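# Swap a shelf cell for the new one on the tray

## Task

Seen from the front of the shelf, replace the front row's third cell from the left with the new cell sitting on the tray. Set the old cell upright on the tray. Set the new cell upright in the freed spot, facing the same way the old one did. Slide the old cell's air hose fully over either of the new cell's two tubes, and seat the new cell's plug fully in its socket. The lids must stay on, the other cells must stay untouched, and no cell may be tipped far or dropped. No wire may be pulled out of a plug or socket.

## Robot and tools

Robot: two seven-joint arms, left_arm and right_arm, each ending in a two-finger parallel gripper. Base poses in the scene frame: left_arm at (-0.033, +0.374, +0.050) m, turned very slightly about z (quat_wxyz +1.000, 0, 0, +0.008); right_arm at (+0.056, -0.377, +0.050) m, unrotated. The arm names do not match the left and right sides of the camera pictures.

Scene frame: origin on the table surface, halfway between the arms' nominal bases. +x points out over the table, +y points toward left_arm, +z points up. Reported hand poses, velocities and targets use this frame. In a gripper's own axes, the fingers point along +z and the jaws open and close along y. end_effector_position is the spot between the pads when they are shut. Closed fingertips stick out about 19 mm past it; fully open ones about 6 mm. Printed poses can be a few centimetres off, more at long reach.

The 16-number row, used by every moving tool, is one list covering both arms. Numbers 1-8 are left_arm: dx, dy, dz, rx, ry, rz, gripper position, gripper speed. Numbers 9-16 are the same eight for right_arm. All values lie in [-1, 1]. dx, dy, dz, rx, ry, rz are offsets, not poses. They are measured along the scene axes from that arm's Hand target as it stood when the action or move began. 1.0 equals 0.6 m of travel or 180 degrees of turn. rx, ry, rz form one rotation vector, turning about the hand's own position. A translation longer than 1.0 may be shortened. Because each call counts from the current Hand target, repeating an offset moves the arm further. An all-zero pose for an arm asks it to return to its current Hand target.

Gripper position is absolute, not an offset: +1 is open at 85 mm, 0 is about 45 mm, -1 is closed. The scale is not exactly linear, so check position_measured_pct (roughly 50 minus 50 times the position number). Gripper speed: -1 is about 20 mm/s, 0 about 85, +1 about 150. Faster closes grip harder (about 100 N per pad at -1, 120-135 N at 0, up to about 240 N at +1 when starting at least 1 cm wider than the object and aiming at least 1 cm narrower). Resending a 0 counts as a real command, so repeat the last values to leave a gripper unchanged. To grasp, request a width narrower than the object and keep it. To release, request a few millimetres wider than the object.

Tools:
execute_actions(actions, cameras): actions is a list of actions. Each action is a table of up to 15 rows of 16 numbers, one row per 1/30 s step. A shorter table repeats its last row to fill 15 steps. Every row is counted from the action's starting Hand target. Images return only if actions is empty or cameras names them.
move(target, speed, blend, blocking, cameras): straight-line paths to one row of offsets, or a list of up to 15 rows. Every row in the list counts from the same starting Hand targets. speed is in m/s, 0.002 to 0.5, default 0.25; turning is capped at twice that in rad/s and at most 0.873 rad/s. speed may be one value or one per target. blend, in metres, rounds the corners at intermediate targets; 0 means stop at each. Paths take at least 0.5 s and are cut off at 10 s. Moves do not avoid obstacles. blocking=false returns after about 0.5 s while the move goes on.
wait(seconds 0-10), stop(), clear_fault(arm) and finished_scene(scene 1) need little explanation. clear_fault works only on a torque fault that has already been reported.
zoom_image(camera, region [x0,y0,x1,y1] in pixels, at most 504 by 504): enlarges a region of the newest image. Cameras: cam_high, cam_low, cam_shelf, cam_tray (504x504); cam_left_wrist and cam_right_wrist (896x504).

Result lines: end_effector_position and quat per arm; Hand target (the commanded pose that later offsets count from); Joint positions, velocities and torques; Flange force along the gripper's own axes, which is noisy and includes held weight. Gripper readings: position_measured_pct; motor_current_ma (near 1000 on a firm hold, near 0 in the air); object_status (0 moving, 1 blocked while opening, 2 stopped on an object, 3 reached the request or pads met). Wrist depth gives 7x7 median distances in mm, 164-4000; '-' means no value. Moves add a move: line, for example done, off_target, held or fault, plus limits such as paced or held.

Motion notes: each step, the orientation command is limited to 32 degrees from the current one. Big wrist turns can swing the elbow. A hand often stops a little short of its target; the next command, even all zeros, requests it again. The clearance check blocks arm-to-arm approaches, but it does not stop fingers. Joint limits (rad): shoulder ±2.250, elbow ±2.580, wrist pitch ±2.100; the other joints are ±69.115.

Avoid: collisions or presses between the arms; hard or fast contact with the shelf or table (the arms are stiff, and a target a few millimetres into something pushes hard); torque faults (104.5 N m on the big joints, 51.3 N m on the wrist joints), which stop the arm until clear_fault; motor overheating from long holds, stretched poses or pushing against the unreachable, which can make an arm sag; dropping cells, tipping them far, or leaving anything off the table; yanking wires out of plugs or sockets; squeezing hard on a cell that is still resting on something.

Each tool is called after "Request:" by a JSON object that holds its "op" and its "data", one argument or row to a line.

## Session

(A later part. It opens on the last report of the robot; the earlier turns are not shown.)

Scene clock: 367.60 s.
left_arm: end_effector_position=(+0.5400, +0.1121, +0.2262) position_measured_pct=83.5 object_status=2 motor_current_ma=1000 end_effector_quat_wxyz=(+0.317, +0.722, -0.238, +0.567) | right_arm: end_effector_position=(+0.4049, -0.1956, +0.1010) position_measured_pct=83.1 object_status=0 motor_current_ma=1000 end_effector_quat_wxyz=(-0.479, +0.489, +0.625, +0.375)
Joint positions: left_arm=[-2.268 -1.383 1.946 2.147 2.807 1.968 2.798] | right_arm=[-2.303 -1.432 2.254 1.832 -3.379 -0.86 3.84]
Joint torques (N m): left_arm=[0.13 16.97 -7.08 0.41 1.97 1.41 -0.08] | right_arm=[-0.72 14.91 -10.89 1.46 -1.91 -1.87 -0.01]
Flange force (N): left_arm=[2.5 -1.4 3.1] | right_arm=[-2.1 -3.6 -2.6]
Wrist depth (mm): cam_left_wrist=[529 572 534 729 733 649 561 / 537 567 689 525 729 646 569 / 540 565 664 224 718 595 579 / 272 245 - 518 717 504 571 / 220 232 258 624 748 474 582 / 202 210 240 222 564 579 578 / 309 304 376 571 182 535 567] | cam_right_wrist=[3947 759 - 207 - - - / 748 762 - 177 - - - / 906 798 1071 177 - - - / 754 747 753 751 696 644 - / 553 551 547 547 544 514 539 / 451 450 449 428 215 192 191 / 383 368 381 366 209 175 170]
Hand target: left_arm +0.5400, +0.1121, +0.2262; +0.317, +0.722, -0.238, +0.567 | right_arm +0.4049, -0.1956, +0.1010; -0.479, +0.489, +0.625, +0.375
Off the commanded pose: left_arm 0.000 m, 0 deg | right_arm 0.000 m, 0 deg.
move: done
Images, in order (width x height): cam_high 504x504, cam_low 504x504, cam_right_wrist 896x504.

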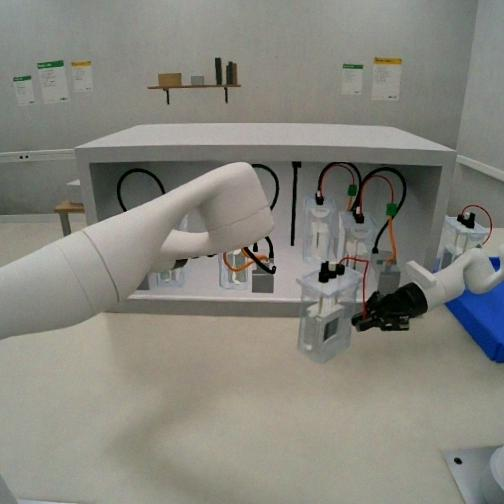

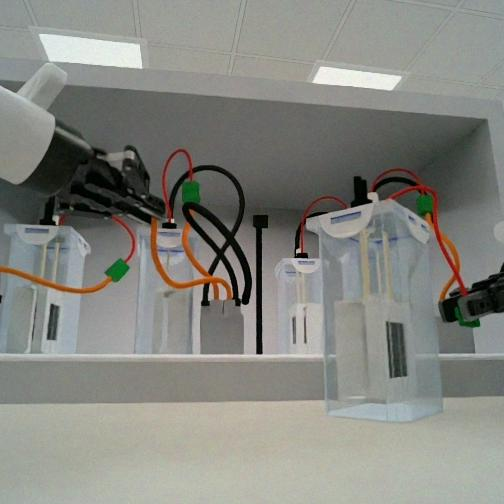

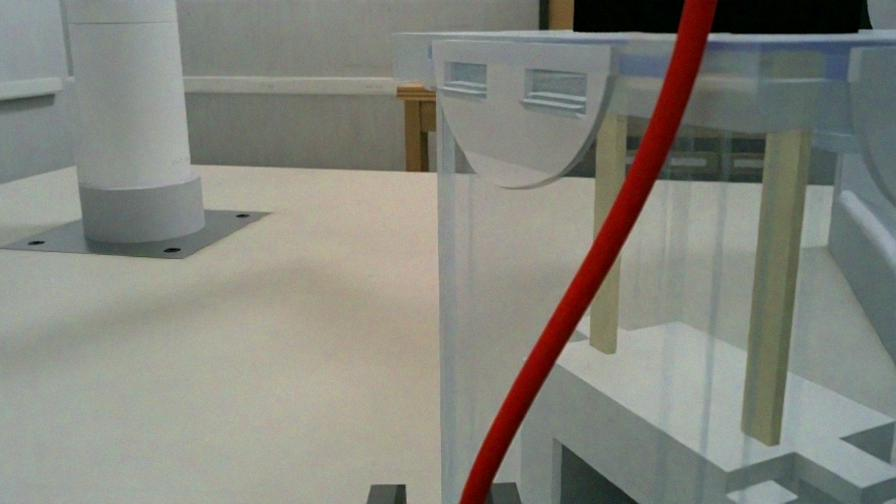

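Request:
{"op": "move", "data": {
  "target": [
    [0,0,0.05,0,0,0,-0.85,-1,0,-0.02,0.1,0,0,0,-0.85,-1],
    [0,-0.08,0.075,0.2227,-0.2423,-0.0523,-0.85,-1,0.02,-0.02,0.18,0,0,0,-0.85,-1]
  ],
  "speed": 0.07,
  "blend": [0.02,0],
  "cameras": ["all"]
}}

Scene clock: 377.00 s.
left_arm: end_effector_position=(+0.5401, +0.0642, +0.2712) position_measured_pct=83.5 object_status=2 motor_current_ma=1000 end_effector_quat_wxyz=(-0.009, +0.506, -0.567, +0.649) | right_arm: end_effector_position=(+0.4169, -0.2076, +0.2090) position_measured_pct=83.1 object_status=2 motor_current_ma=1000 end_effector_quat_wxyz=(-0.479, +0.489, +0.625, +0.375)
Joint positions: left_arm=[-2.067 -1.589 1.562 2.138 2.991 1.908 2.249] | right_arm=[-2.252 -1.211 2.135 1.866 -3.48 -0.973 3.719]
Joint torques (N m): left_arm=[0.03 16.88 -8.73 1.35 2.53 0.03 -0.07] | right_arm=[-0.75 14.57 -11.07 -0.99 -2.27 -1.64 -0.01]
Flange force (N): left_arm=[-0.8 -2.7 3.0] | right_arm=[-2.9 -2.6 -2.0]
Wrist depth (mm): cam_left_wrist=[240 345 631 603 571 535 522 / 285 469 691 637 591 568 532 / 350 738 743 663 439 580 524 / 454 691 759 546 465 498 508 / 613 661 742 626 527 483 482 / 312 645 515 621 600 508 441 / 559 538 513 536 575 501 410] | cam_right_wrist=[346 410 450 547 444 423 378 / 370 756 - 2447 2351 404 368 / - 797 - 3084 3435 3299 361 / 1098 851 1167 2511 3332 3299 708 / 845 799 892 841 793 830 700 / 728 728 722 258 231 257 597 / 591 586 588 229 211 190 211]
Hand target: left_arm +0.5401, +0.0642, +0.2712; -0.009, +0.506, -0.567, +0.649 | right_arm +0.4169, -0.2076, +0.2090; -0.479, +0.489, +0.625, +0.375
Off the commanded pose: left_arm 0.000 m, 0 deg | right_arm 0.000 m, 0 deg.
move: done

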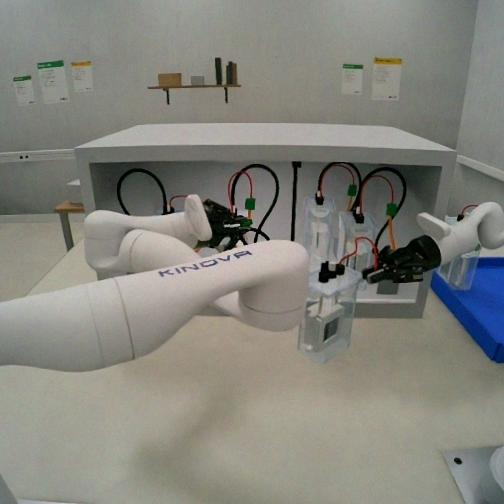

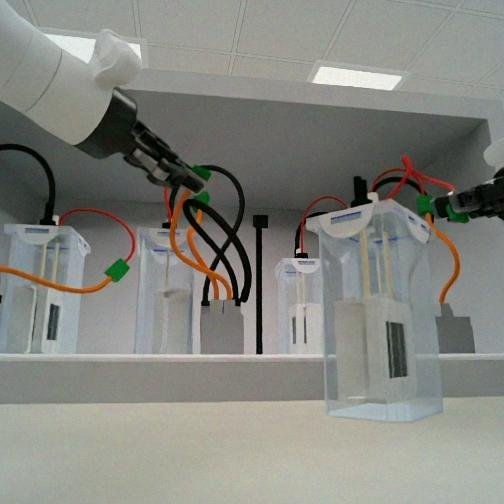

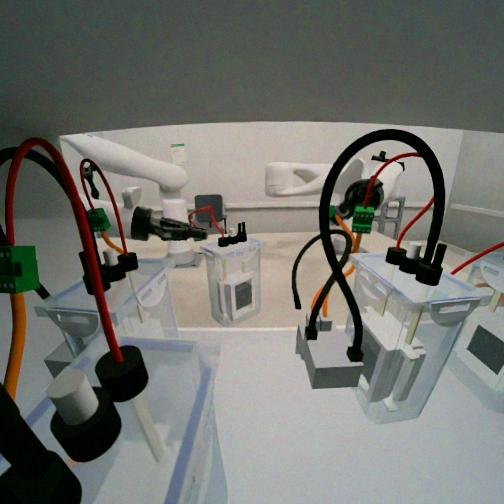

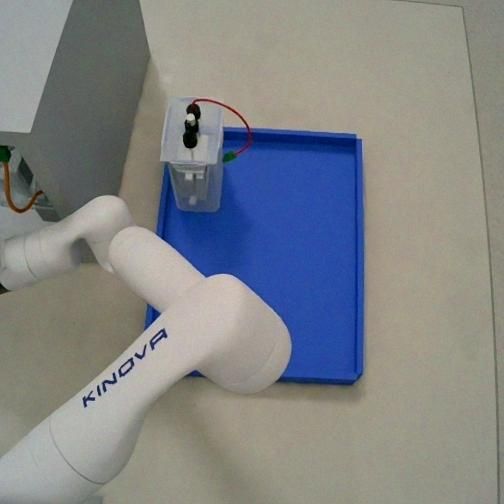

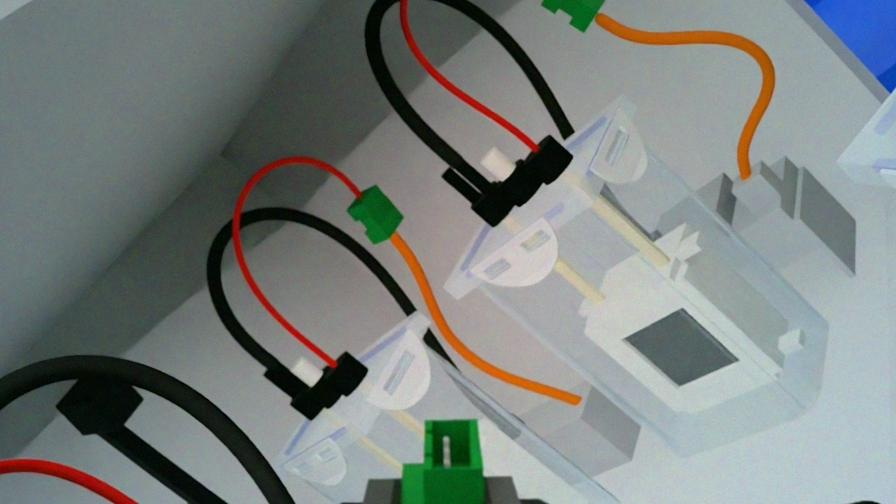

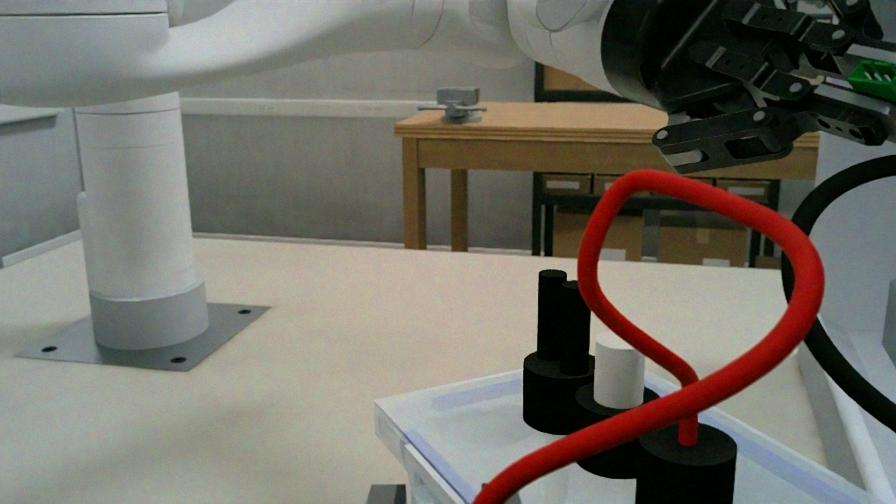

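Request:
{"op": "zoom_image", "data": {
  "camera": "cam_left_wrist",
  "region": [380, 400, 540, 504]
}}

Request:
{"op": "zoom_image", "data": {
  "camera": "cam_low",
  "region": [130, 130, 250, 250]
}}

Request:
{"op": "zoom_image", "data": {
  "camera": "cam_shelf",
  "region": [300, 150, 420, 270]
}}

Request:
{"op": "zoom_image", "data": {
  "camera": "cam_right_wrist",
  "region": [640, 0, 896, 200]
}}

Scaled by 3.150 from the camera's 896x504 image, which has a finer 1280x720 frame.

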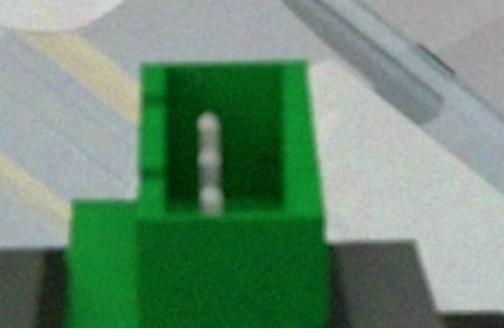

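Scaled by 4.200 from the camera's 504x504 image, which has a finer 720x720 frame.

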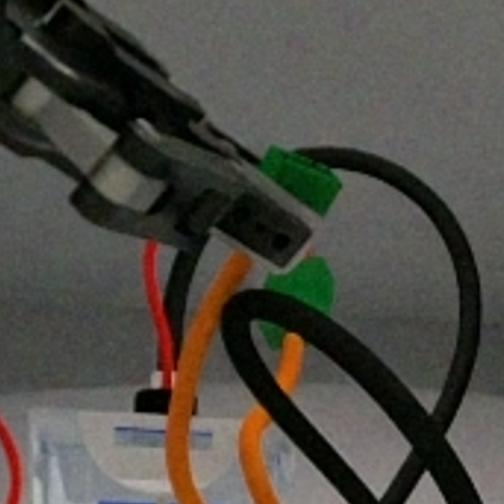

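Scaled by 4.200 from the camera's 504x504 image, which has a finer 720x720 frame.

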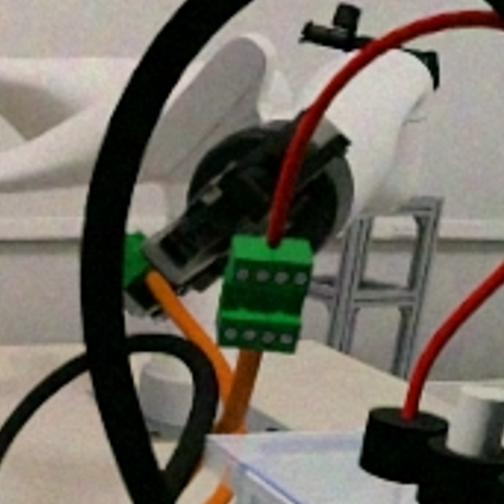

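Scaled by 1.969 from the camera's 896x504 image, which has a finer 1280x720 frame.

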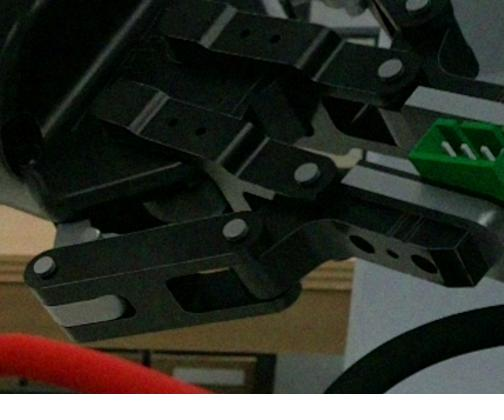

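Request:
{"op": "move", "data": {
  "target": [
    [0,0,0,0,0,0,-0.85,-1,0.138,-0.002,-0.02,0,0,-0.5,-0.85,-1],
    [0,0,0,0,0,0,-0.85,-1,0.138,-0.002,-0.15,0,0,-0.5,-0.85,-1]
  ],
  "speed": [0.2,0.08],
  "cameras": ["cam_high","cam_low","cam_shelf","cam_right_wrist"]
}}

Request:
{"op": "zoom_image", "data": {
  "camera": "cam_shelf",
  "region": [140, 180, 290, 350]
}}

Request:
{"op": "zoom_image", "data": {
  "camera": "cam_high",
  "region": [280, 220, 450, 370]
}}

Scene clock: 390.77 s.
left_arm: end_effector_position=(+0.5401, +0.0641, +0.2712) position_measured_pct=83.5 object_status=2 motor_current_ma=1000 end_effector_quat_wxyz=(-0.009, +0.506, -0.567, +0.649) | right_arm: end_effector_position=(+0.5146, -0.2513, +0.1942) position_measured_pct=83.1 object_status=2 motor_current_ma=1000 end_effector_quat_wxyz=(-0.055, +0.678, +0.051, +0.731)
Joint positions: left_arm=[-2.067 -1.589 1.562 2.138 2.991 1.908 2.249] | right_arm=[-2.456 -2.246 2.026 2.577 -2.274 1.73 3.512]
Joint torques (N m): left_arm=[0.07 16.91 -8.75 1.37 2.53 0.03 -0.08] | right_arm=[-42.3 -6.4 -6.89 5.91 2.36 -0.99 -0.01]
Flange force (N): left_arm=[-0.9 -2.7 3.1] | right_arm=[-106.2 221.3 16.5]
Flange force when the fault began (N): right_arm=[-149.8 327.7 35.0]
Wrist depth (mm): cam_left_wrist=[241 344 631 602 570 539 360 / 284 472 694 635 591 571 283 / 350 738 739 664 441 579 290 / 455 688 753 545 466 497 277 / 611 661 748 630 529 483 480 / 311 644 518 623 603 512 440 / 562 539 511 533 575 498 411] | cam_right_wrist=[523 525 494 496 344 495 359 / 660 690 675 615 634 617 336 / 711 696 667 512 496 237 338 / 710 699 674 664 627 617 338 / 708 684 455 291 491 614 366 / 699 681 655 259 282 607 394 / 696 679 658 459 618 577 369]
Hand target: left_arm +0.5401, +0.0641, +0.2712; -0.009, +0.506, -0.567, +0.649 | right_arm +0.5146, -0.2513, +0.1942; -0.055, +0.678, +0.051, +0.731 (not the last commanded pose)
Tool commands: left_gripper/position=-0.85 left_gripper/speed=-1.0 right_gripper/position=-0.85098 right_gripper/speed=-1.0
Off the commanded pose: left_arm 0.000 m, 0 deg | right_arm 0.088 m, 20 deg.
TORQUE FAULT: joint 1 (waist) of the right arm strayed more than 5 degrees from its planned motion, and that arm stopped. A torque fault puts only its own arm into a fault stop. That arm's remaining commands of this call were not run. That arm may still press on what stopped it. That arm is still stopped at the end of this call. While its stop runs, that arm, its gripper or tool too, takes no new command.
CLEAR FAULT: the right arm stays stopped (ARMSTATE_IN_FAULT) until you call clear_fault(arm="right_arm").
TORQUE WARNING: the torque sensor of joint 5 (forearm roll) of the right arm reached its warning level (29.4 N m).
move: fault (right_arm); path passed 1 of 2 targets
Images, in order (width x height): cam_high 504x504, cam_low 504x504, cam_shelf 504x504, cam_right_wrist 896x504.

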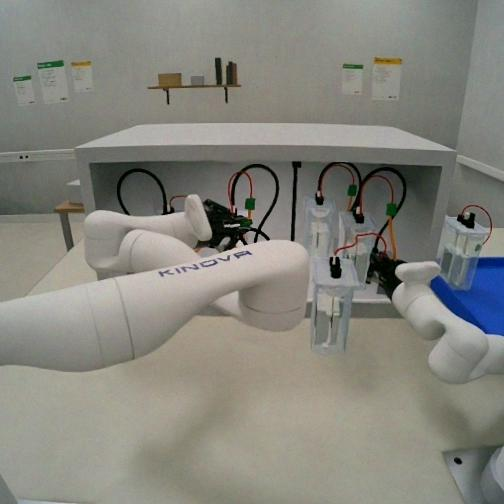

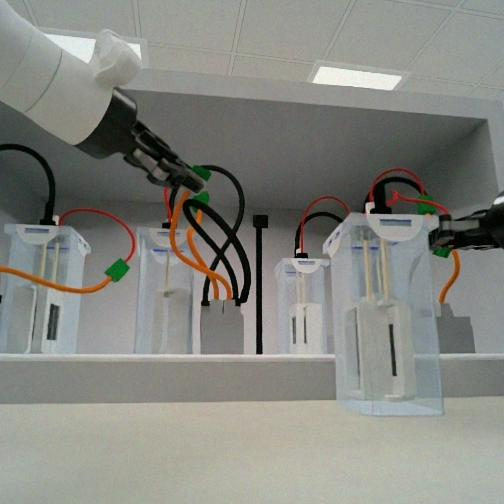

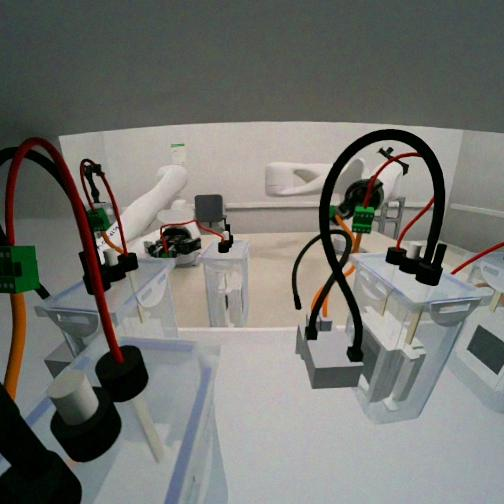

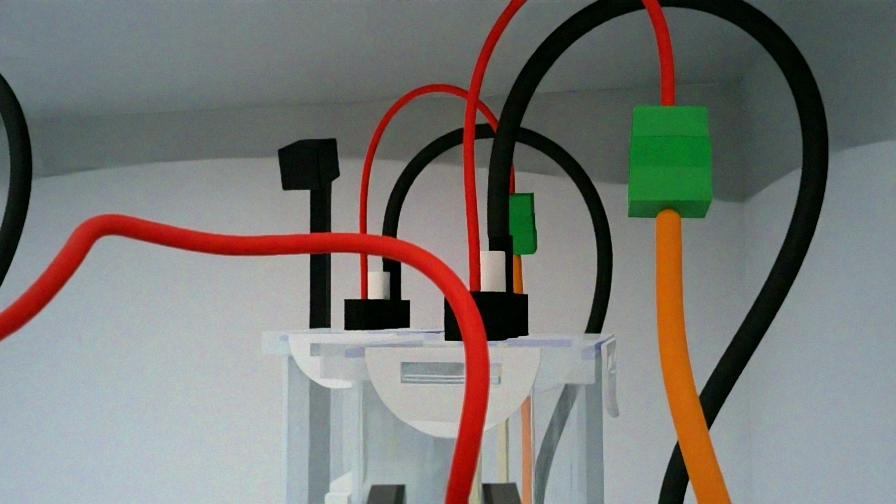

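Scaled by 2.965 from the camera's 504x504 image, which has a finer 720x720 frame.

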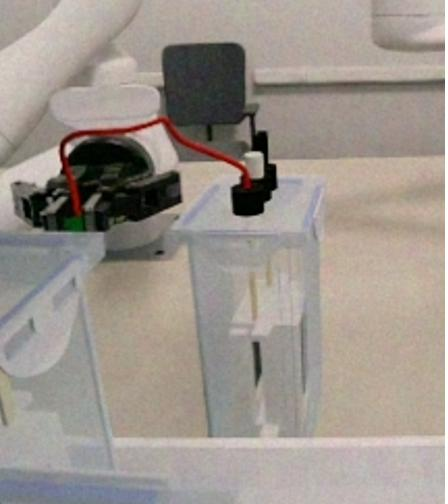

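Scaled by 2.965 from the camera's 504x504 image, which has a finer 720x720 frame.

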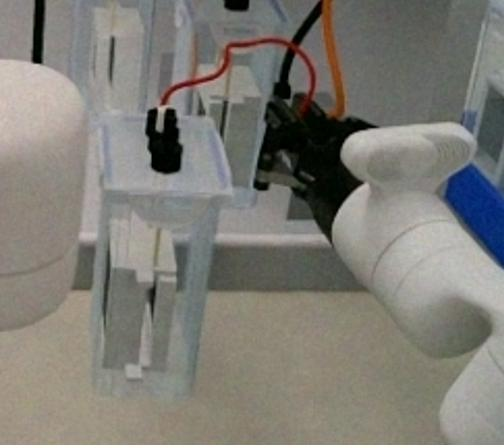

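Request:
{"op": "clear_fault", "data": {
  "arm": "right_arm"
}}

Scene clock: 391.90 s.
left_arm: end_effector_position=(+0.5401, +0.0641, +0.2712) position_measured_pct=83.5 object_status=2 motor_current_ma=1000 end_effector_quat_wxyz=(-0.009, +0.506, -0.567, +0.649) | right_arm: end_effector_position=(+0.5146, -0.2513, +0.1942) position_measured_pct=83.1 object_status=2 motor_current_ma=1000 end_effector_quat_wxyz=(-0.055, +0.678, +0.051, +0.731)
Joint positions: left_arm=[-2.067 -1.589 1.562 2.138 2.991 1.908 2.249] | right_arm=[-2.456 -2.246 2.026 2.577 -2.274 1.73 3.512]
Joint torques (N m): left_arm=[0.06 16.89 -8.75 1.36 2.53 0.04 -0.08] | right_arm=[-42.35 -6.45 -6.9 5.92 2.4 -0.98 0]
Flange force (N): left_arm=[-0.9 -2.7 3.1] | right_arm=[-106.3 221.7 16.8]
Wrist depth (mm): cam_left_wrist=[241 345 634 603 571 536 360 / 285 471 692 638 590 566 283 / 349 733 736 661 441 582 290 / 455 690 755 547 464 496 278 / 610 662 752 624 529 486 482 / 311 647 515 623 600 509 439 / 562 543 513 533 572 499 411] | cam_right_wrist=[523 524 493 496 343 497 357 / 660 686 668 609 634 617 336 / 716 694 668 512 497 237 338 / 708 695 670 659 630 615 340 / 707 684 456 291 490 614 366 / 705 680 657 259 287 609 396 / 698 677 662 461 620 577 368]
Hand target: left_arm +0.5401, +0.0641, +0.2712; -0.009, +0.506, -0.567, +0.649 | right_arm +0.5146, -0.2513, +0.1942; -0.055, +0.678, +0.051, +0.731 (not the last commanded pose)
Tool commands: left_gripper/position=-0.85 left_gripper/speed=-1.0 right_gripper/position=-0.85098 right_gripper/speed=-1.0
Off the commanded pose: left_arm 0.000 m, 0 deg | right_arm 0.088 m, 20 deg.
TORQUE FAULT, CONTINUED: the right arm's stop, for the torque fault of joint 1 (waist) that an earlier result reported, is over. The call counts as one of the actions that you can send in this scene. That arm's target is now where it stood when the stop ended, not its last command. That arm's gripper keeps its grip as last carried out, and that arm accepts commands again: back off and push less far.
CLEAR FAULT: your call cleared the right arm's torque fault.

Request:
{"op": "move", "data": {
  "target": [0,0,0,0,0,0,-0.85,-1,0,0,0.02,0,0,0.22,-0.85,-1],
  "speed": 0.06,
  "cameras": ["cam_high","cam_right_wrist"]
}}

Scene clock: 398.30 s.
left_arm: end_effector_position=(+0.5401, +0.0641, +0.2712) position_measured_pct=83.5 object_status=2 motor_current_ma=1000 end_effector_quat_wxyz=(-0.009, +0.506, -0.567, +0.649) | right_arm: end_effector_position=(+0.5146, -0.2513, +0.2062) position_measured_pct=83.1 object_status=2 motor_current_ma=1000 end_effector_quat_wxyz=(-0.299, +0.621, +0.278, +0.669)
Joint positions: left_arm=[-2.067 -1.589 1.562 2.138 2.991 1.908 2.249] | right_arm=[-1.954 -1.646 2.159 2.332 -1.891 0.593 2.315]
Joint torques (N m): left_arm=[0.06 16.89 -8.76 1.38 2.52 0.02 -0.08] | right_arm=[-0.6 11.24 -11.03 4.7 0.79 2.29 -0.01]
Flange force (N): left_arm=[-0.9 -2.7 3.1] | right_arm=[-3.3 -3.5 -5.6]
Wrist depth (mm): cam_left_wrist=[241 345 633 603 567 539 376 / 285 472 695 638 593 568 283 / 350 734 742 663 440 582 290 / 454 696 752 547 465 496 278 / 613 660 739 628 528 482 482 / 311 647 518 620 599 511 440 / 563 543 512 534 575 498 410] | cam_right_wrist=[516 483 484 459 461 493 463 / 607 665 611 620 679 639 578 / 742 820 868 876 794 679 - / 402 788 878 872 781 681 417 / 410 624 512 869 783 676 254 / 729 440 480 890 781 256 220 / 332 566 525 892 795 232 248]
Hand target: left_arm +0.5401, +0.0641, +0.2712; -0.009, +0.506, -0.567, +0.649 | right_arm +0.5146, -0.2513, +0.2062; -0.299, +0.621, +0.278, +0.669
Off the commanded pose: left_arm 0.000 m, 0 deg | right_arm 0.000 m, 0 deg.
move: done
Images, in order (width x height): cam_high 504x504, cam_right_wrist 896x504.

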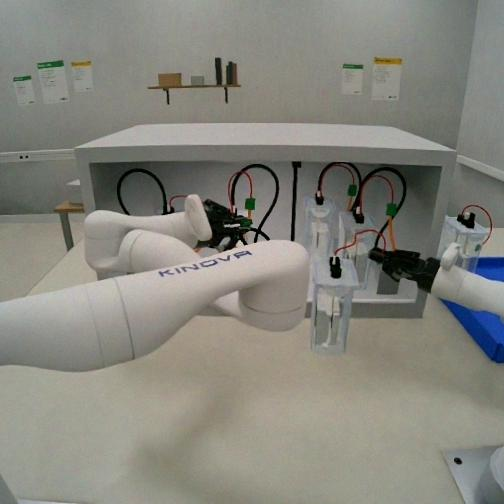

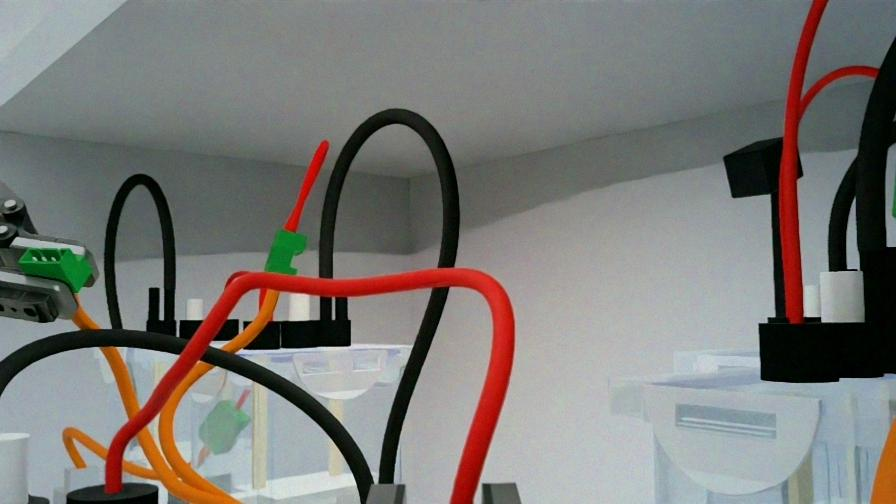

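Request:
{"op": "move", "data": {
  "target": [
    [0,0,0,0,0,0,-0.85,-1,0,-0.025,-0.06,-0.0787,0.0703,0,-0.85,-1],
    [0,0,0,0,0,0,-0.85,-1,0,-0.025,-0.145,-0.0787,0.0703,0,-0.85,-1]
  ],
  "speed": [0.08,0.06],
  "blend": [0.01,0],
  "cameras": ["cam_high","cam_low","cam_shelf","cam_right_wrist","cam_tray"]
}}

Request:
{"op": "zoom_image", "data": {
  "camera": "cam_shelf",
  "region": [140, 180, 290, 350]
}}

Request:
{"op": "zoom_image", "data": {
  "camera": "cam_high",
  "region": [280, 220, 450, 370]
}}

Scene clock: 404.40 s.
left_arm: end_effector_position=(+0.5401, +0.0641, +0.2712) position_measured_pct=83.5 object_status=2 motor_current_ma=1000 end_effector_quat_wxyz=(-0.009, +0.506, -0.567, +0.649) | right_arm: end_effector_position=(+0.5146, -0.2663, +0.1192) position_measured_pct=83.1 object_status=2 motor_current_ma=1000 end_effector_quat_wxyz=(-0.249, +0.723, +0.324, +0.558)
Joint positions: left_arm=[-2.067 -1.589 1.562 2.138 2.991 1.908 2.249] | right_arm=[-2.06 -1.453 2.298 2.327 -2.166 0.566 2.412]
Joint torques (N m): left_arm=[0.01 16.92 -8.73 1.38 2.54 0.03 -0.09] | right_arm=[-0.43 12.43 -10.19 3.33 0.69 1.97 -0.02]
Flange force (N): left_arm=[-0.8 -2.7 3.1] | right_arm=[-3.0 -5.2 -3.0]
Wrist depth (mm): cam_left_wrist=[240 346 630 603 570 535 511 / 285 470 694 633 593 570 284 / 350 737 738 662 440 581 290 / 454 691 760 547 466 496 277 / 609 665 742 625 528 483 483 / 311 650 516 620 597 511 440 / 562 543 512 533 573 501 410] | cam_right_wrist=[201 412 449 847 763 216 264 / 196 199 463 866 756 675 544 / 171 184 424 857 768 684 399 / - 426 415 597 686 257 255 / 432 454 448 498 497 257 240 / 236 379 407 406 405 262 242 / 213 323 327 331 330 269 247]
Hand target: left_arm +0.5401, +0.0641, +0.2712; -0.009, +0.506, -0.567, +0.649 | right_arm +0.5146, -0.2663, +0.1192; -0.249, +0.723, +0.323, +0.558
Off the commanded pose: left_arm 0.000 m, 0 deg | right_arm 0.000 m, 0 deg.
move: done
Images, in order (width x height): cam_high 504x504, cam_low 504x504, cam_shelf 504x504, cam_tray 504x504, cam_right_wrist 896x504.

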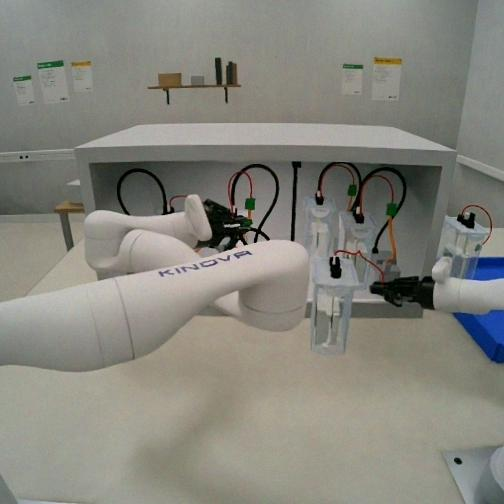

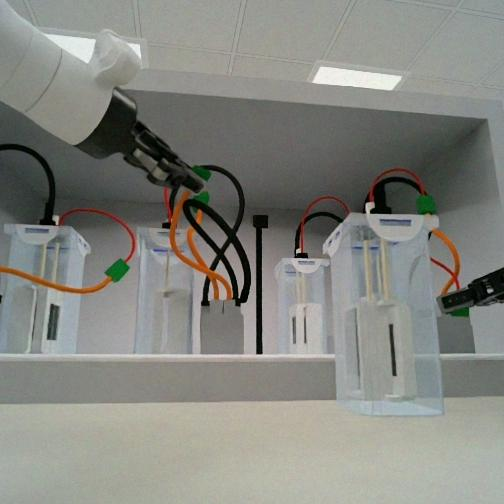

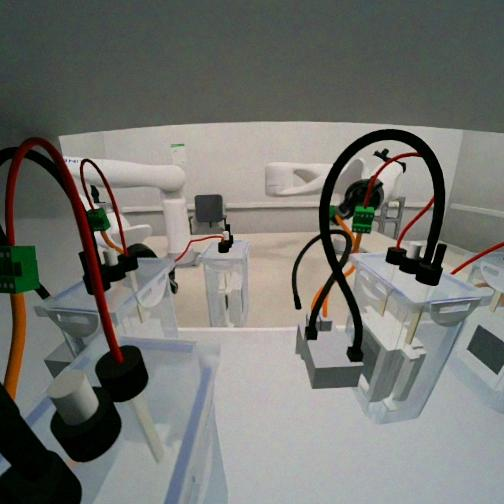

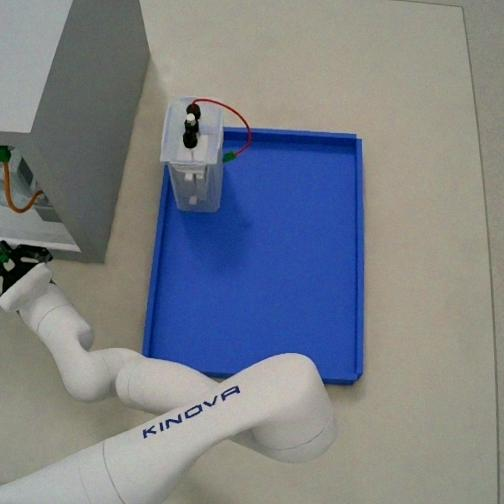

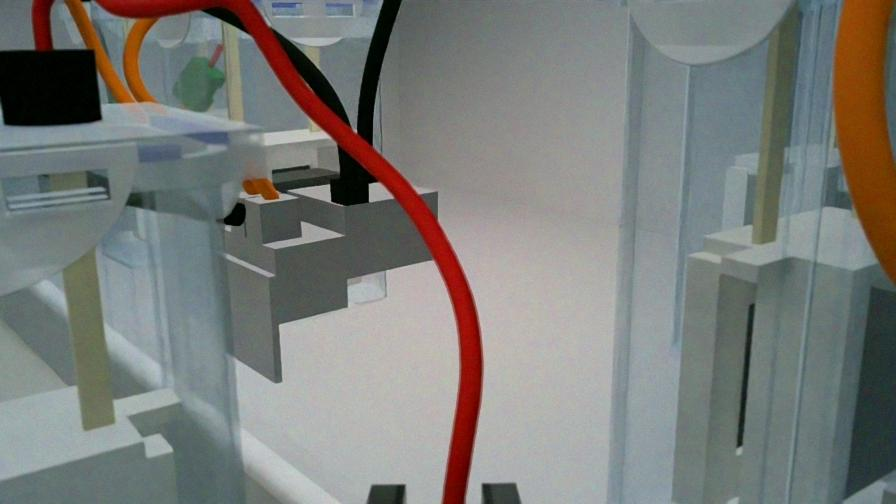

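Scaled by 2.965 from the camera's 504x504 image, which has a finer 720x720 frame.

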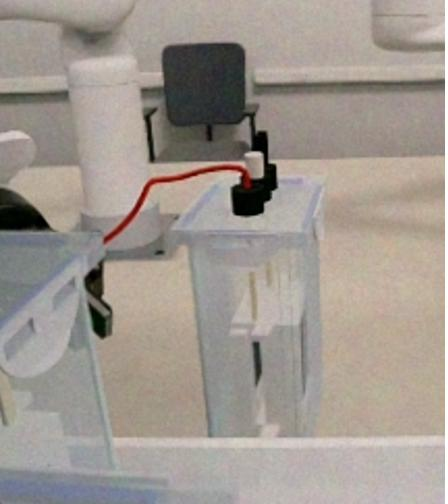

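Scaled by 2.965 from the camera's 504x504 image, which has a finer 720x720 frame.

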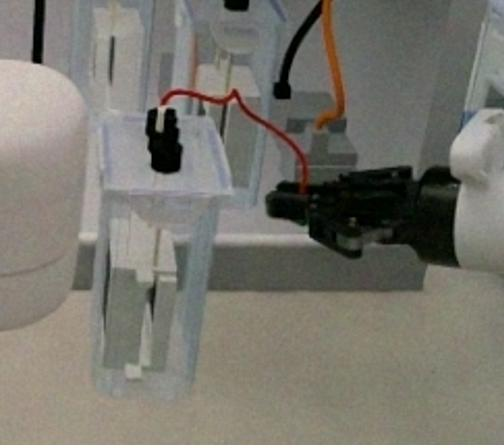

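Request:
{"op": "move", "data": {
  "target": [
    [0,0,0,0,0,0,-0.85,-1,0,0,0,0,0,0,-0.4,-1],
    [0,0,0,0,0,0,-0.85,-1,-0.09,-0.1,0.035,0,0,0,-0.4,-1]
  ],
  "speed": [0.02,0.04],
  "cameras": ["cam_high","cam_low","cam_right_wrist"]
}}

Request:
{"op": "zoom_image", "data": {
  "camera": "cam_right_wrist",
  "region": [300, 300, 600, 504]
}}

Request:
{"op": "zoom_image", "data": {
  "camera": "cam_low",
  "region": [404, 240, 504, 350]
}}

Scene clock: 412.37 s.
left_arm: end_effector_position=(+0.5401, +0.0641, +0.2712) position_measured_pct=83.5 object_status=2 motor_current_ma=1000 end_effector_quat_wxyz=(-0.009, +0.506, -0.567, +0.649) | right_arm: end_effector_position=(+0.4606, -0.3263, +0.1402) position_measured_pct=69.7 object_status=3 motor_current_ma=0 end_effector_quat_wxyz=(-0.249, +0.723, +0.323, +0.558)
Joint positions: left_arm=[-2.067 -1.589 1.562 2.138 2.991 1.908 2.249] | right_arm=[-1.732 -1.451 2.221 2.397 -1.851 0.331 2.195]
Joint torques (N m): left_arm=[0.04 16.9 -8.74 1.34 2.51 0.02 -0.08] | right_arm=[-0.8 11.14 -9.93 3.99 0.2 2.36 -0.04]
Flange force (N): left_arm=[-0.8 -2.6 3.0] | right_arm=no reading
Wrist depth (mm): cam_left_wrist=[240 345 631 603 570 536 520 / 285 472 693 635 593 569 283 / 351 737 741 660 441 581 290 / 456 689 759 545 467 497 277 / 611 665 743 628 531 483 480 / 311 649 517 621 599 511 440 / 560 542 512 538 573 500 411] | cam_right_wrist=[751 493 548 930 357 282 302 / 264 337 921 942 828 283 352 / 250 267 297 929 835 328 603 / 235 249 507 666 769 333 351 / 619 502 505 556 557 333 305 / 294 306 271 454 434 331 259 / 274 303 381 385 369 335 255]
Hand target: left_arm +0.5401, +0.0641, +0.2712; -0.009, +0.506, -0.567, +0.649 | right_arm +0.4606, -0.3263, +0.1402; -0.249, +0.723, +0.323, +0.558
Off the commanded pose: left_arm 0.000 m, 0 deg | right_arm 0.000 m, 0 deg.
move: done
Images, in order (width x height): cam_high 504x504, cam_low 504x504, cam_right_wrist 896x504.

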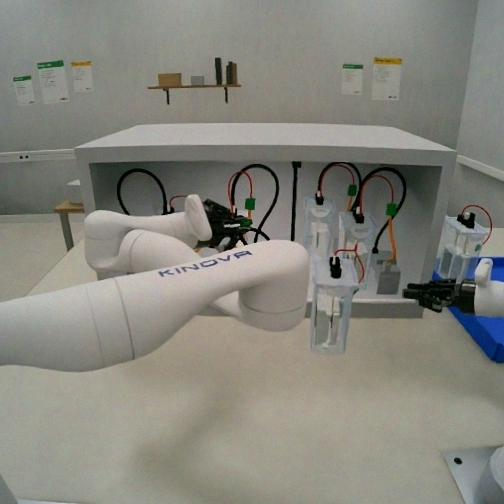

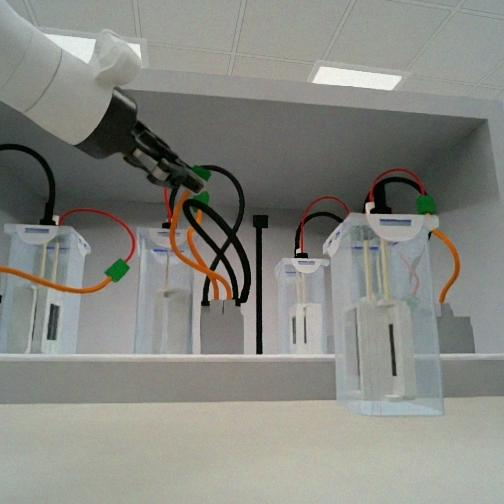

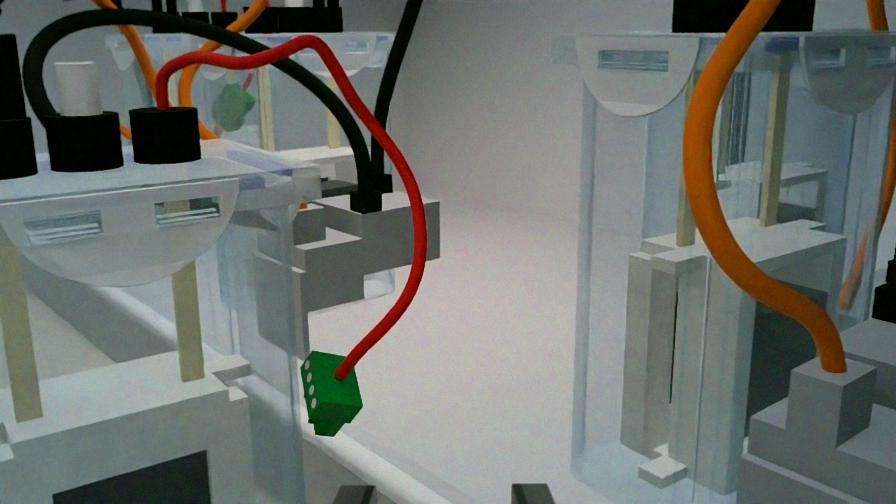

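Scaled by 1.680 from the camera's 896x504 image, which has a finer 1280x720 frame.

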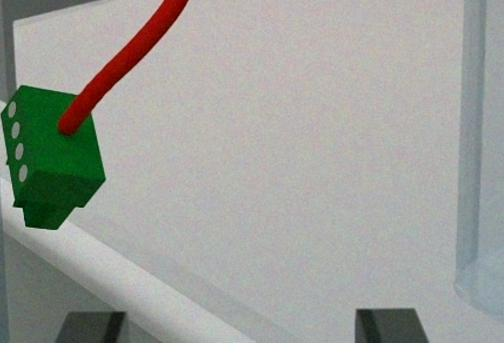

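Scaled by 4.582 from the camera's 504x504 image, which has a finer 720x720 frame.

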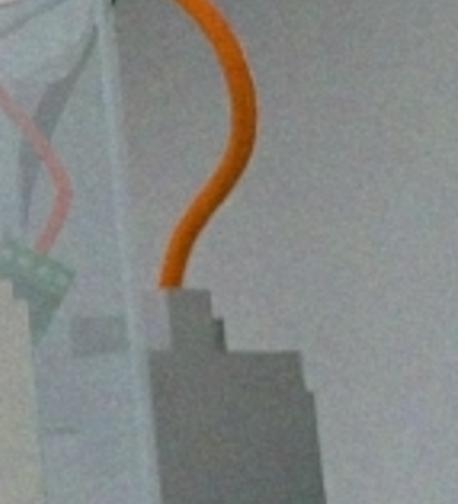

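Request:
{"op": "move", "data": {
  "target": [0,0,0,0,0,0,-0.85,-1,0.06,0.0,0.0,0,0,0.1667,-0.4,-1],
  "speed": 0.1,
  "cameras": ["cam_high","cam_right_wrist"]
}}

Request:
{"op": "zoom_image", "data": {
  "camera": "cam_right_wrist",
  "region": [300, 280, 600, 504]
}}

Scene clock: 419.40 s.
left_arm: end_effector_position=(+0.5401, +0.0641, +0.2712) position_measured_pct=83.5 object_status=2 motor_current_ma=1000 end_effector_quat_wxyz=(-0.009, +0.506, -0.567, +0.649) | right_arm: end_effector_position=(+0.4966, -0.3263, +0.1402) position_measured_pct=69.7 object_status=3 motor_current_ma=0 end_effector_quat_wxyz=(-0.385, +0.614, +0.500, +0.474)
Joint positions: left_arm=[-2.067 -1.589 1.562 2.138 2.991 1.908 2.249] | right_arm=[-2.151 -1.211 2.504 1.811 -0.734 0.967 1.001]
Joint torques (N m): left_arm=[0.04 16.91 -8.76 1.34 2.53 0.02 -0.08] | right_arm=[-0.73 16.47 -9.61 -0.68 -1.54 2.46 -0.01]
Flange force (N): left_arm=[-0.8 -2.6 3.0] | right_arm=[-1.0 -2.5 -4.0]
Wrist depth (mm): cam_left_wrist=[240 345 630 602 571 537 503 / 285 472 694 639 592 568 283 / 350 738 740 662 439 584 289 / 454 691 758 547 464 496 278 / 612 662 745 627 530 482 480 / 311 645 517 619 603 510 441 / 560 543 510 536 571 499 411] | cam_right_wrist=[3684 3157 500 506 536 548 806 / 2351 299 296 796 737 897 248 / 265 262 267 269 505 934 886 / 866 265 317 711 479 485 757 / 715 671 665 554 522 551 547 / 550 312 315 401 448 429 275 / 463 319 324 428 367 380 277]
Hand target: left_arm +0.5401, +0.0641, +0.2712; -0.009, +0.506, -0.567, +0.649 | right_arm +0.4966, -0.3263, +0.1402; -0.385, +0.614, +0.500, +0.474
Off the commanded pose: left_arm 0.000 m, 0 deg | right_arm 0.000 m, 0 deg.
move: done
Images, in order (width x height): cam_high 504x504, cam_right_wrist 896x504.

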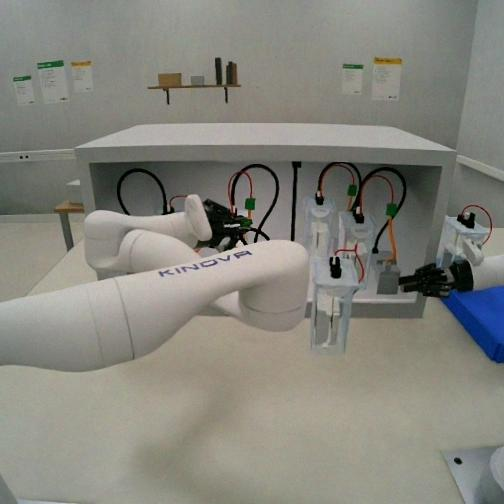

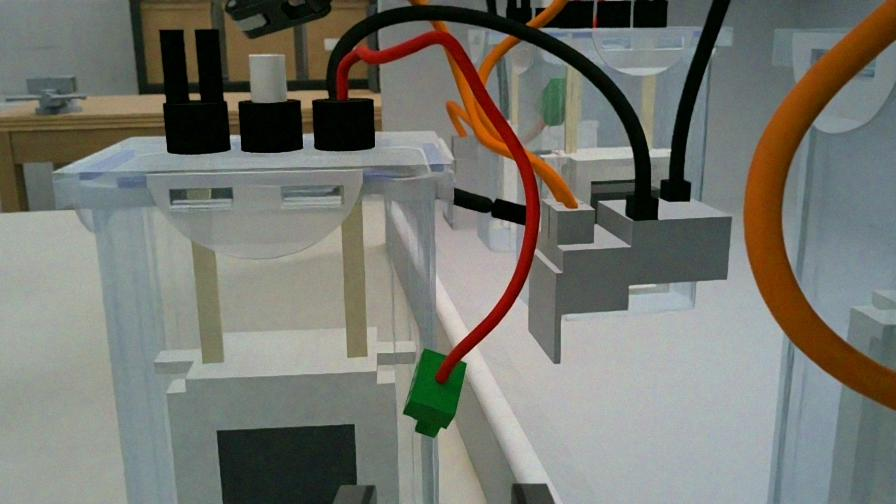

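Scaled by 1.680 from the camera's 896x504 image, which has a finer 1280x720 frame.

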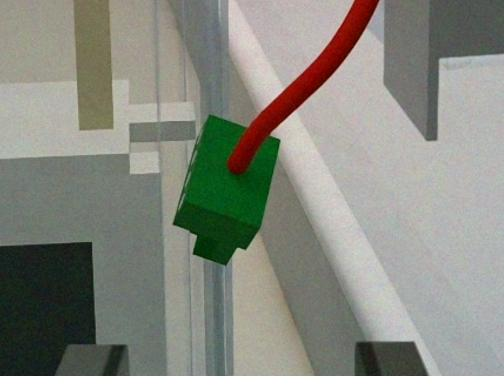

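Request:
{"op": "move", "data": {
  "target": [0,0,0,0,0,0,-0.85,-1,0.0282,0.121,0.0197,-0.0726,0.1114,-0.0103,-0.4,-1],
  "speed": 0.08,
  "cameras": ["cam_high","cam_right_wrist","cam_shelf"]
}}

Request:
{"op": "zoom_image", "data": {
  "camera": "cam_right_wrist",
  "region": [300, 280, 600, 504]
}}

Scene clock: 426.67 s.
left_arm: end_effector_position=(+0.5401, +0.0641, +0.2712) position_measured_pct=83.5 object_status=2 motor_current_ma=1000 end_effector_quat_wxyz=(-0.009, +0.506, -0.567, +0.649) | right_arm: end_effector_position=(+0.5135, -0.2538, +0.1520) position_measured_pct=69.7 object_status=3 motor_current_ma=0 end_effector_quat_wxyz=(-0.386, +0.735, +0.466, +0.307)
Joint positions: left_arm=[-2.067 -1.589 1.562 2.138 2.991 1.908 2.249] | right_arm=[-2.464 -0.952 2.593 1.854 -0.814 0.833 0.532]
Joint torques (N m): left_arm=[0.05 16.95 -8.78 1.38 2.54 0.03 -0.1] | right_arm=[-0.77 16.41 -8.39 -3.19 -1.48 2.17 0.05]
Flange force (N): left_arm=[-0.9 -2.7 3.1] | right_arm=[-1.3 -0.7 -4.1]
Wrist depth (mm): cam_left_wrist=[240 345 631 606 568 527 412 / 286 471 699 635 590 564 283 / 350 733 742 664 439 580 290 / 452 692 759 547 467 498 278 / 612 660 742 626 529 482 479 / 312 647 515 621 603 513 441 / 561 542 510 536 575 500 410] | cam_right_wrist=[2181 3098 940 694 404 379 - / 2786 901 250 559 386 393 456 / 207 209 203 484 431 423 413 / 208 192 185 413 403 379 - / 184 188 251 445 358 347 318 / 190 193 262 394 324 320 292 / 458 257 255 205 291 280 269]
Hand target: left_arm +0.5401, +0.0641, +0.2712; -0.009, +0.506, -0.567, +0.649 | right_arm +0.5135, -0.2537, +0.1520; -0.386, +0.735, +0.466, +0.307
Off the commanded pose: left_arm 0.000 m, 0 deg | right_arm 0.000 m, 0 deg.
move: done
Images, in order (width x height): cam_high 504x504, cam_shelf 504x504, cam_right_wrist 896x504.

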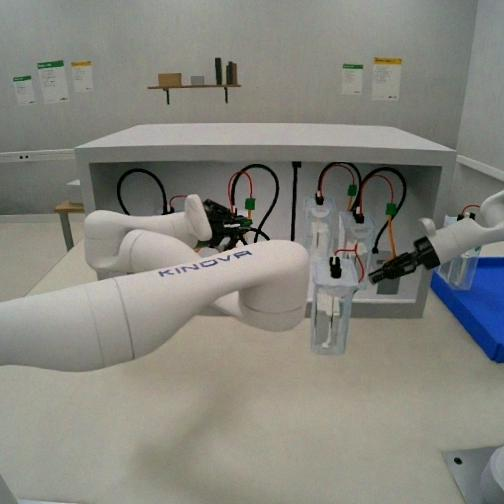

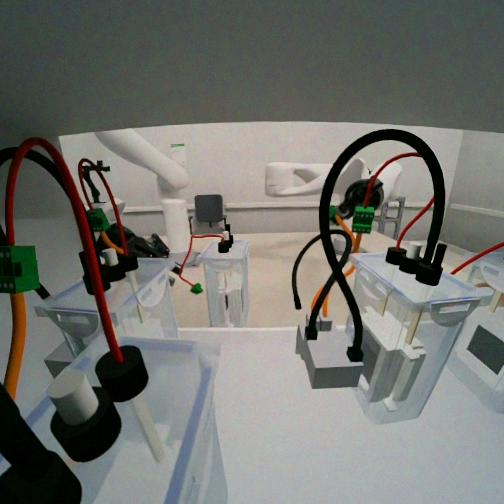

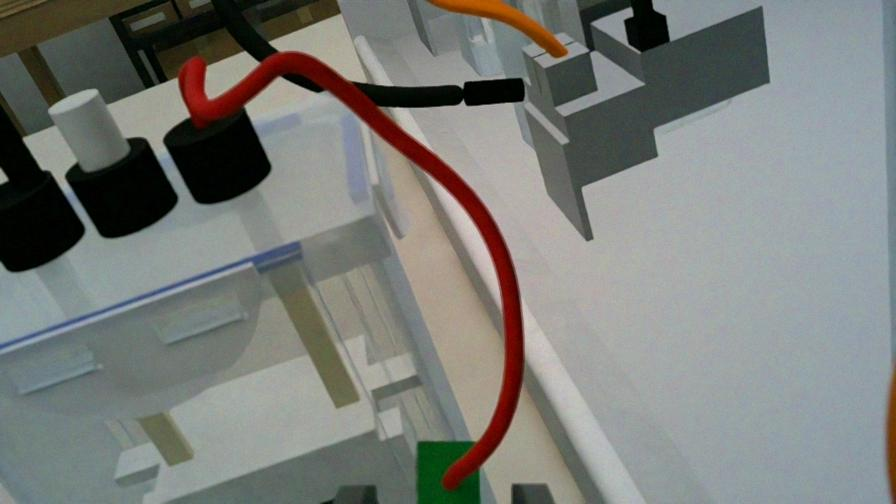

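Scaled by 1.680 from the camera's 896x504 image, which has a finer 1280x720 frame.

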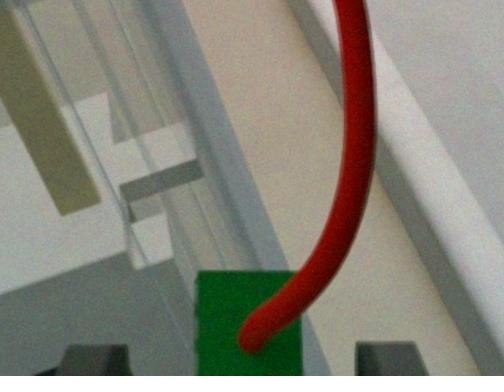

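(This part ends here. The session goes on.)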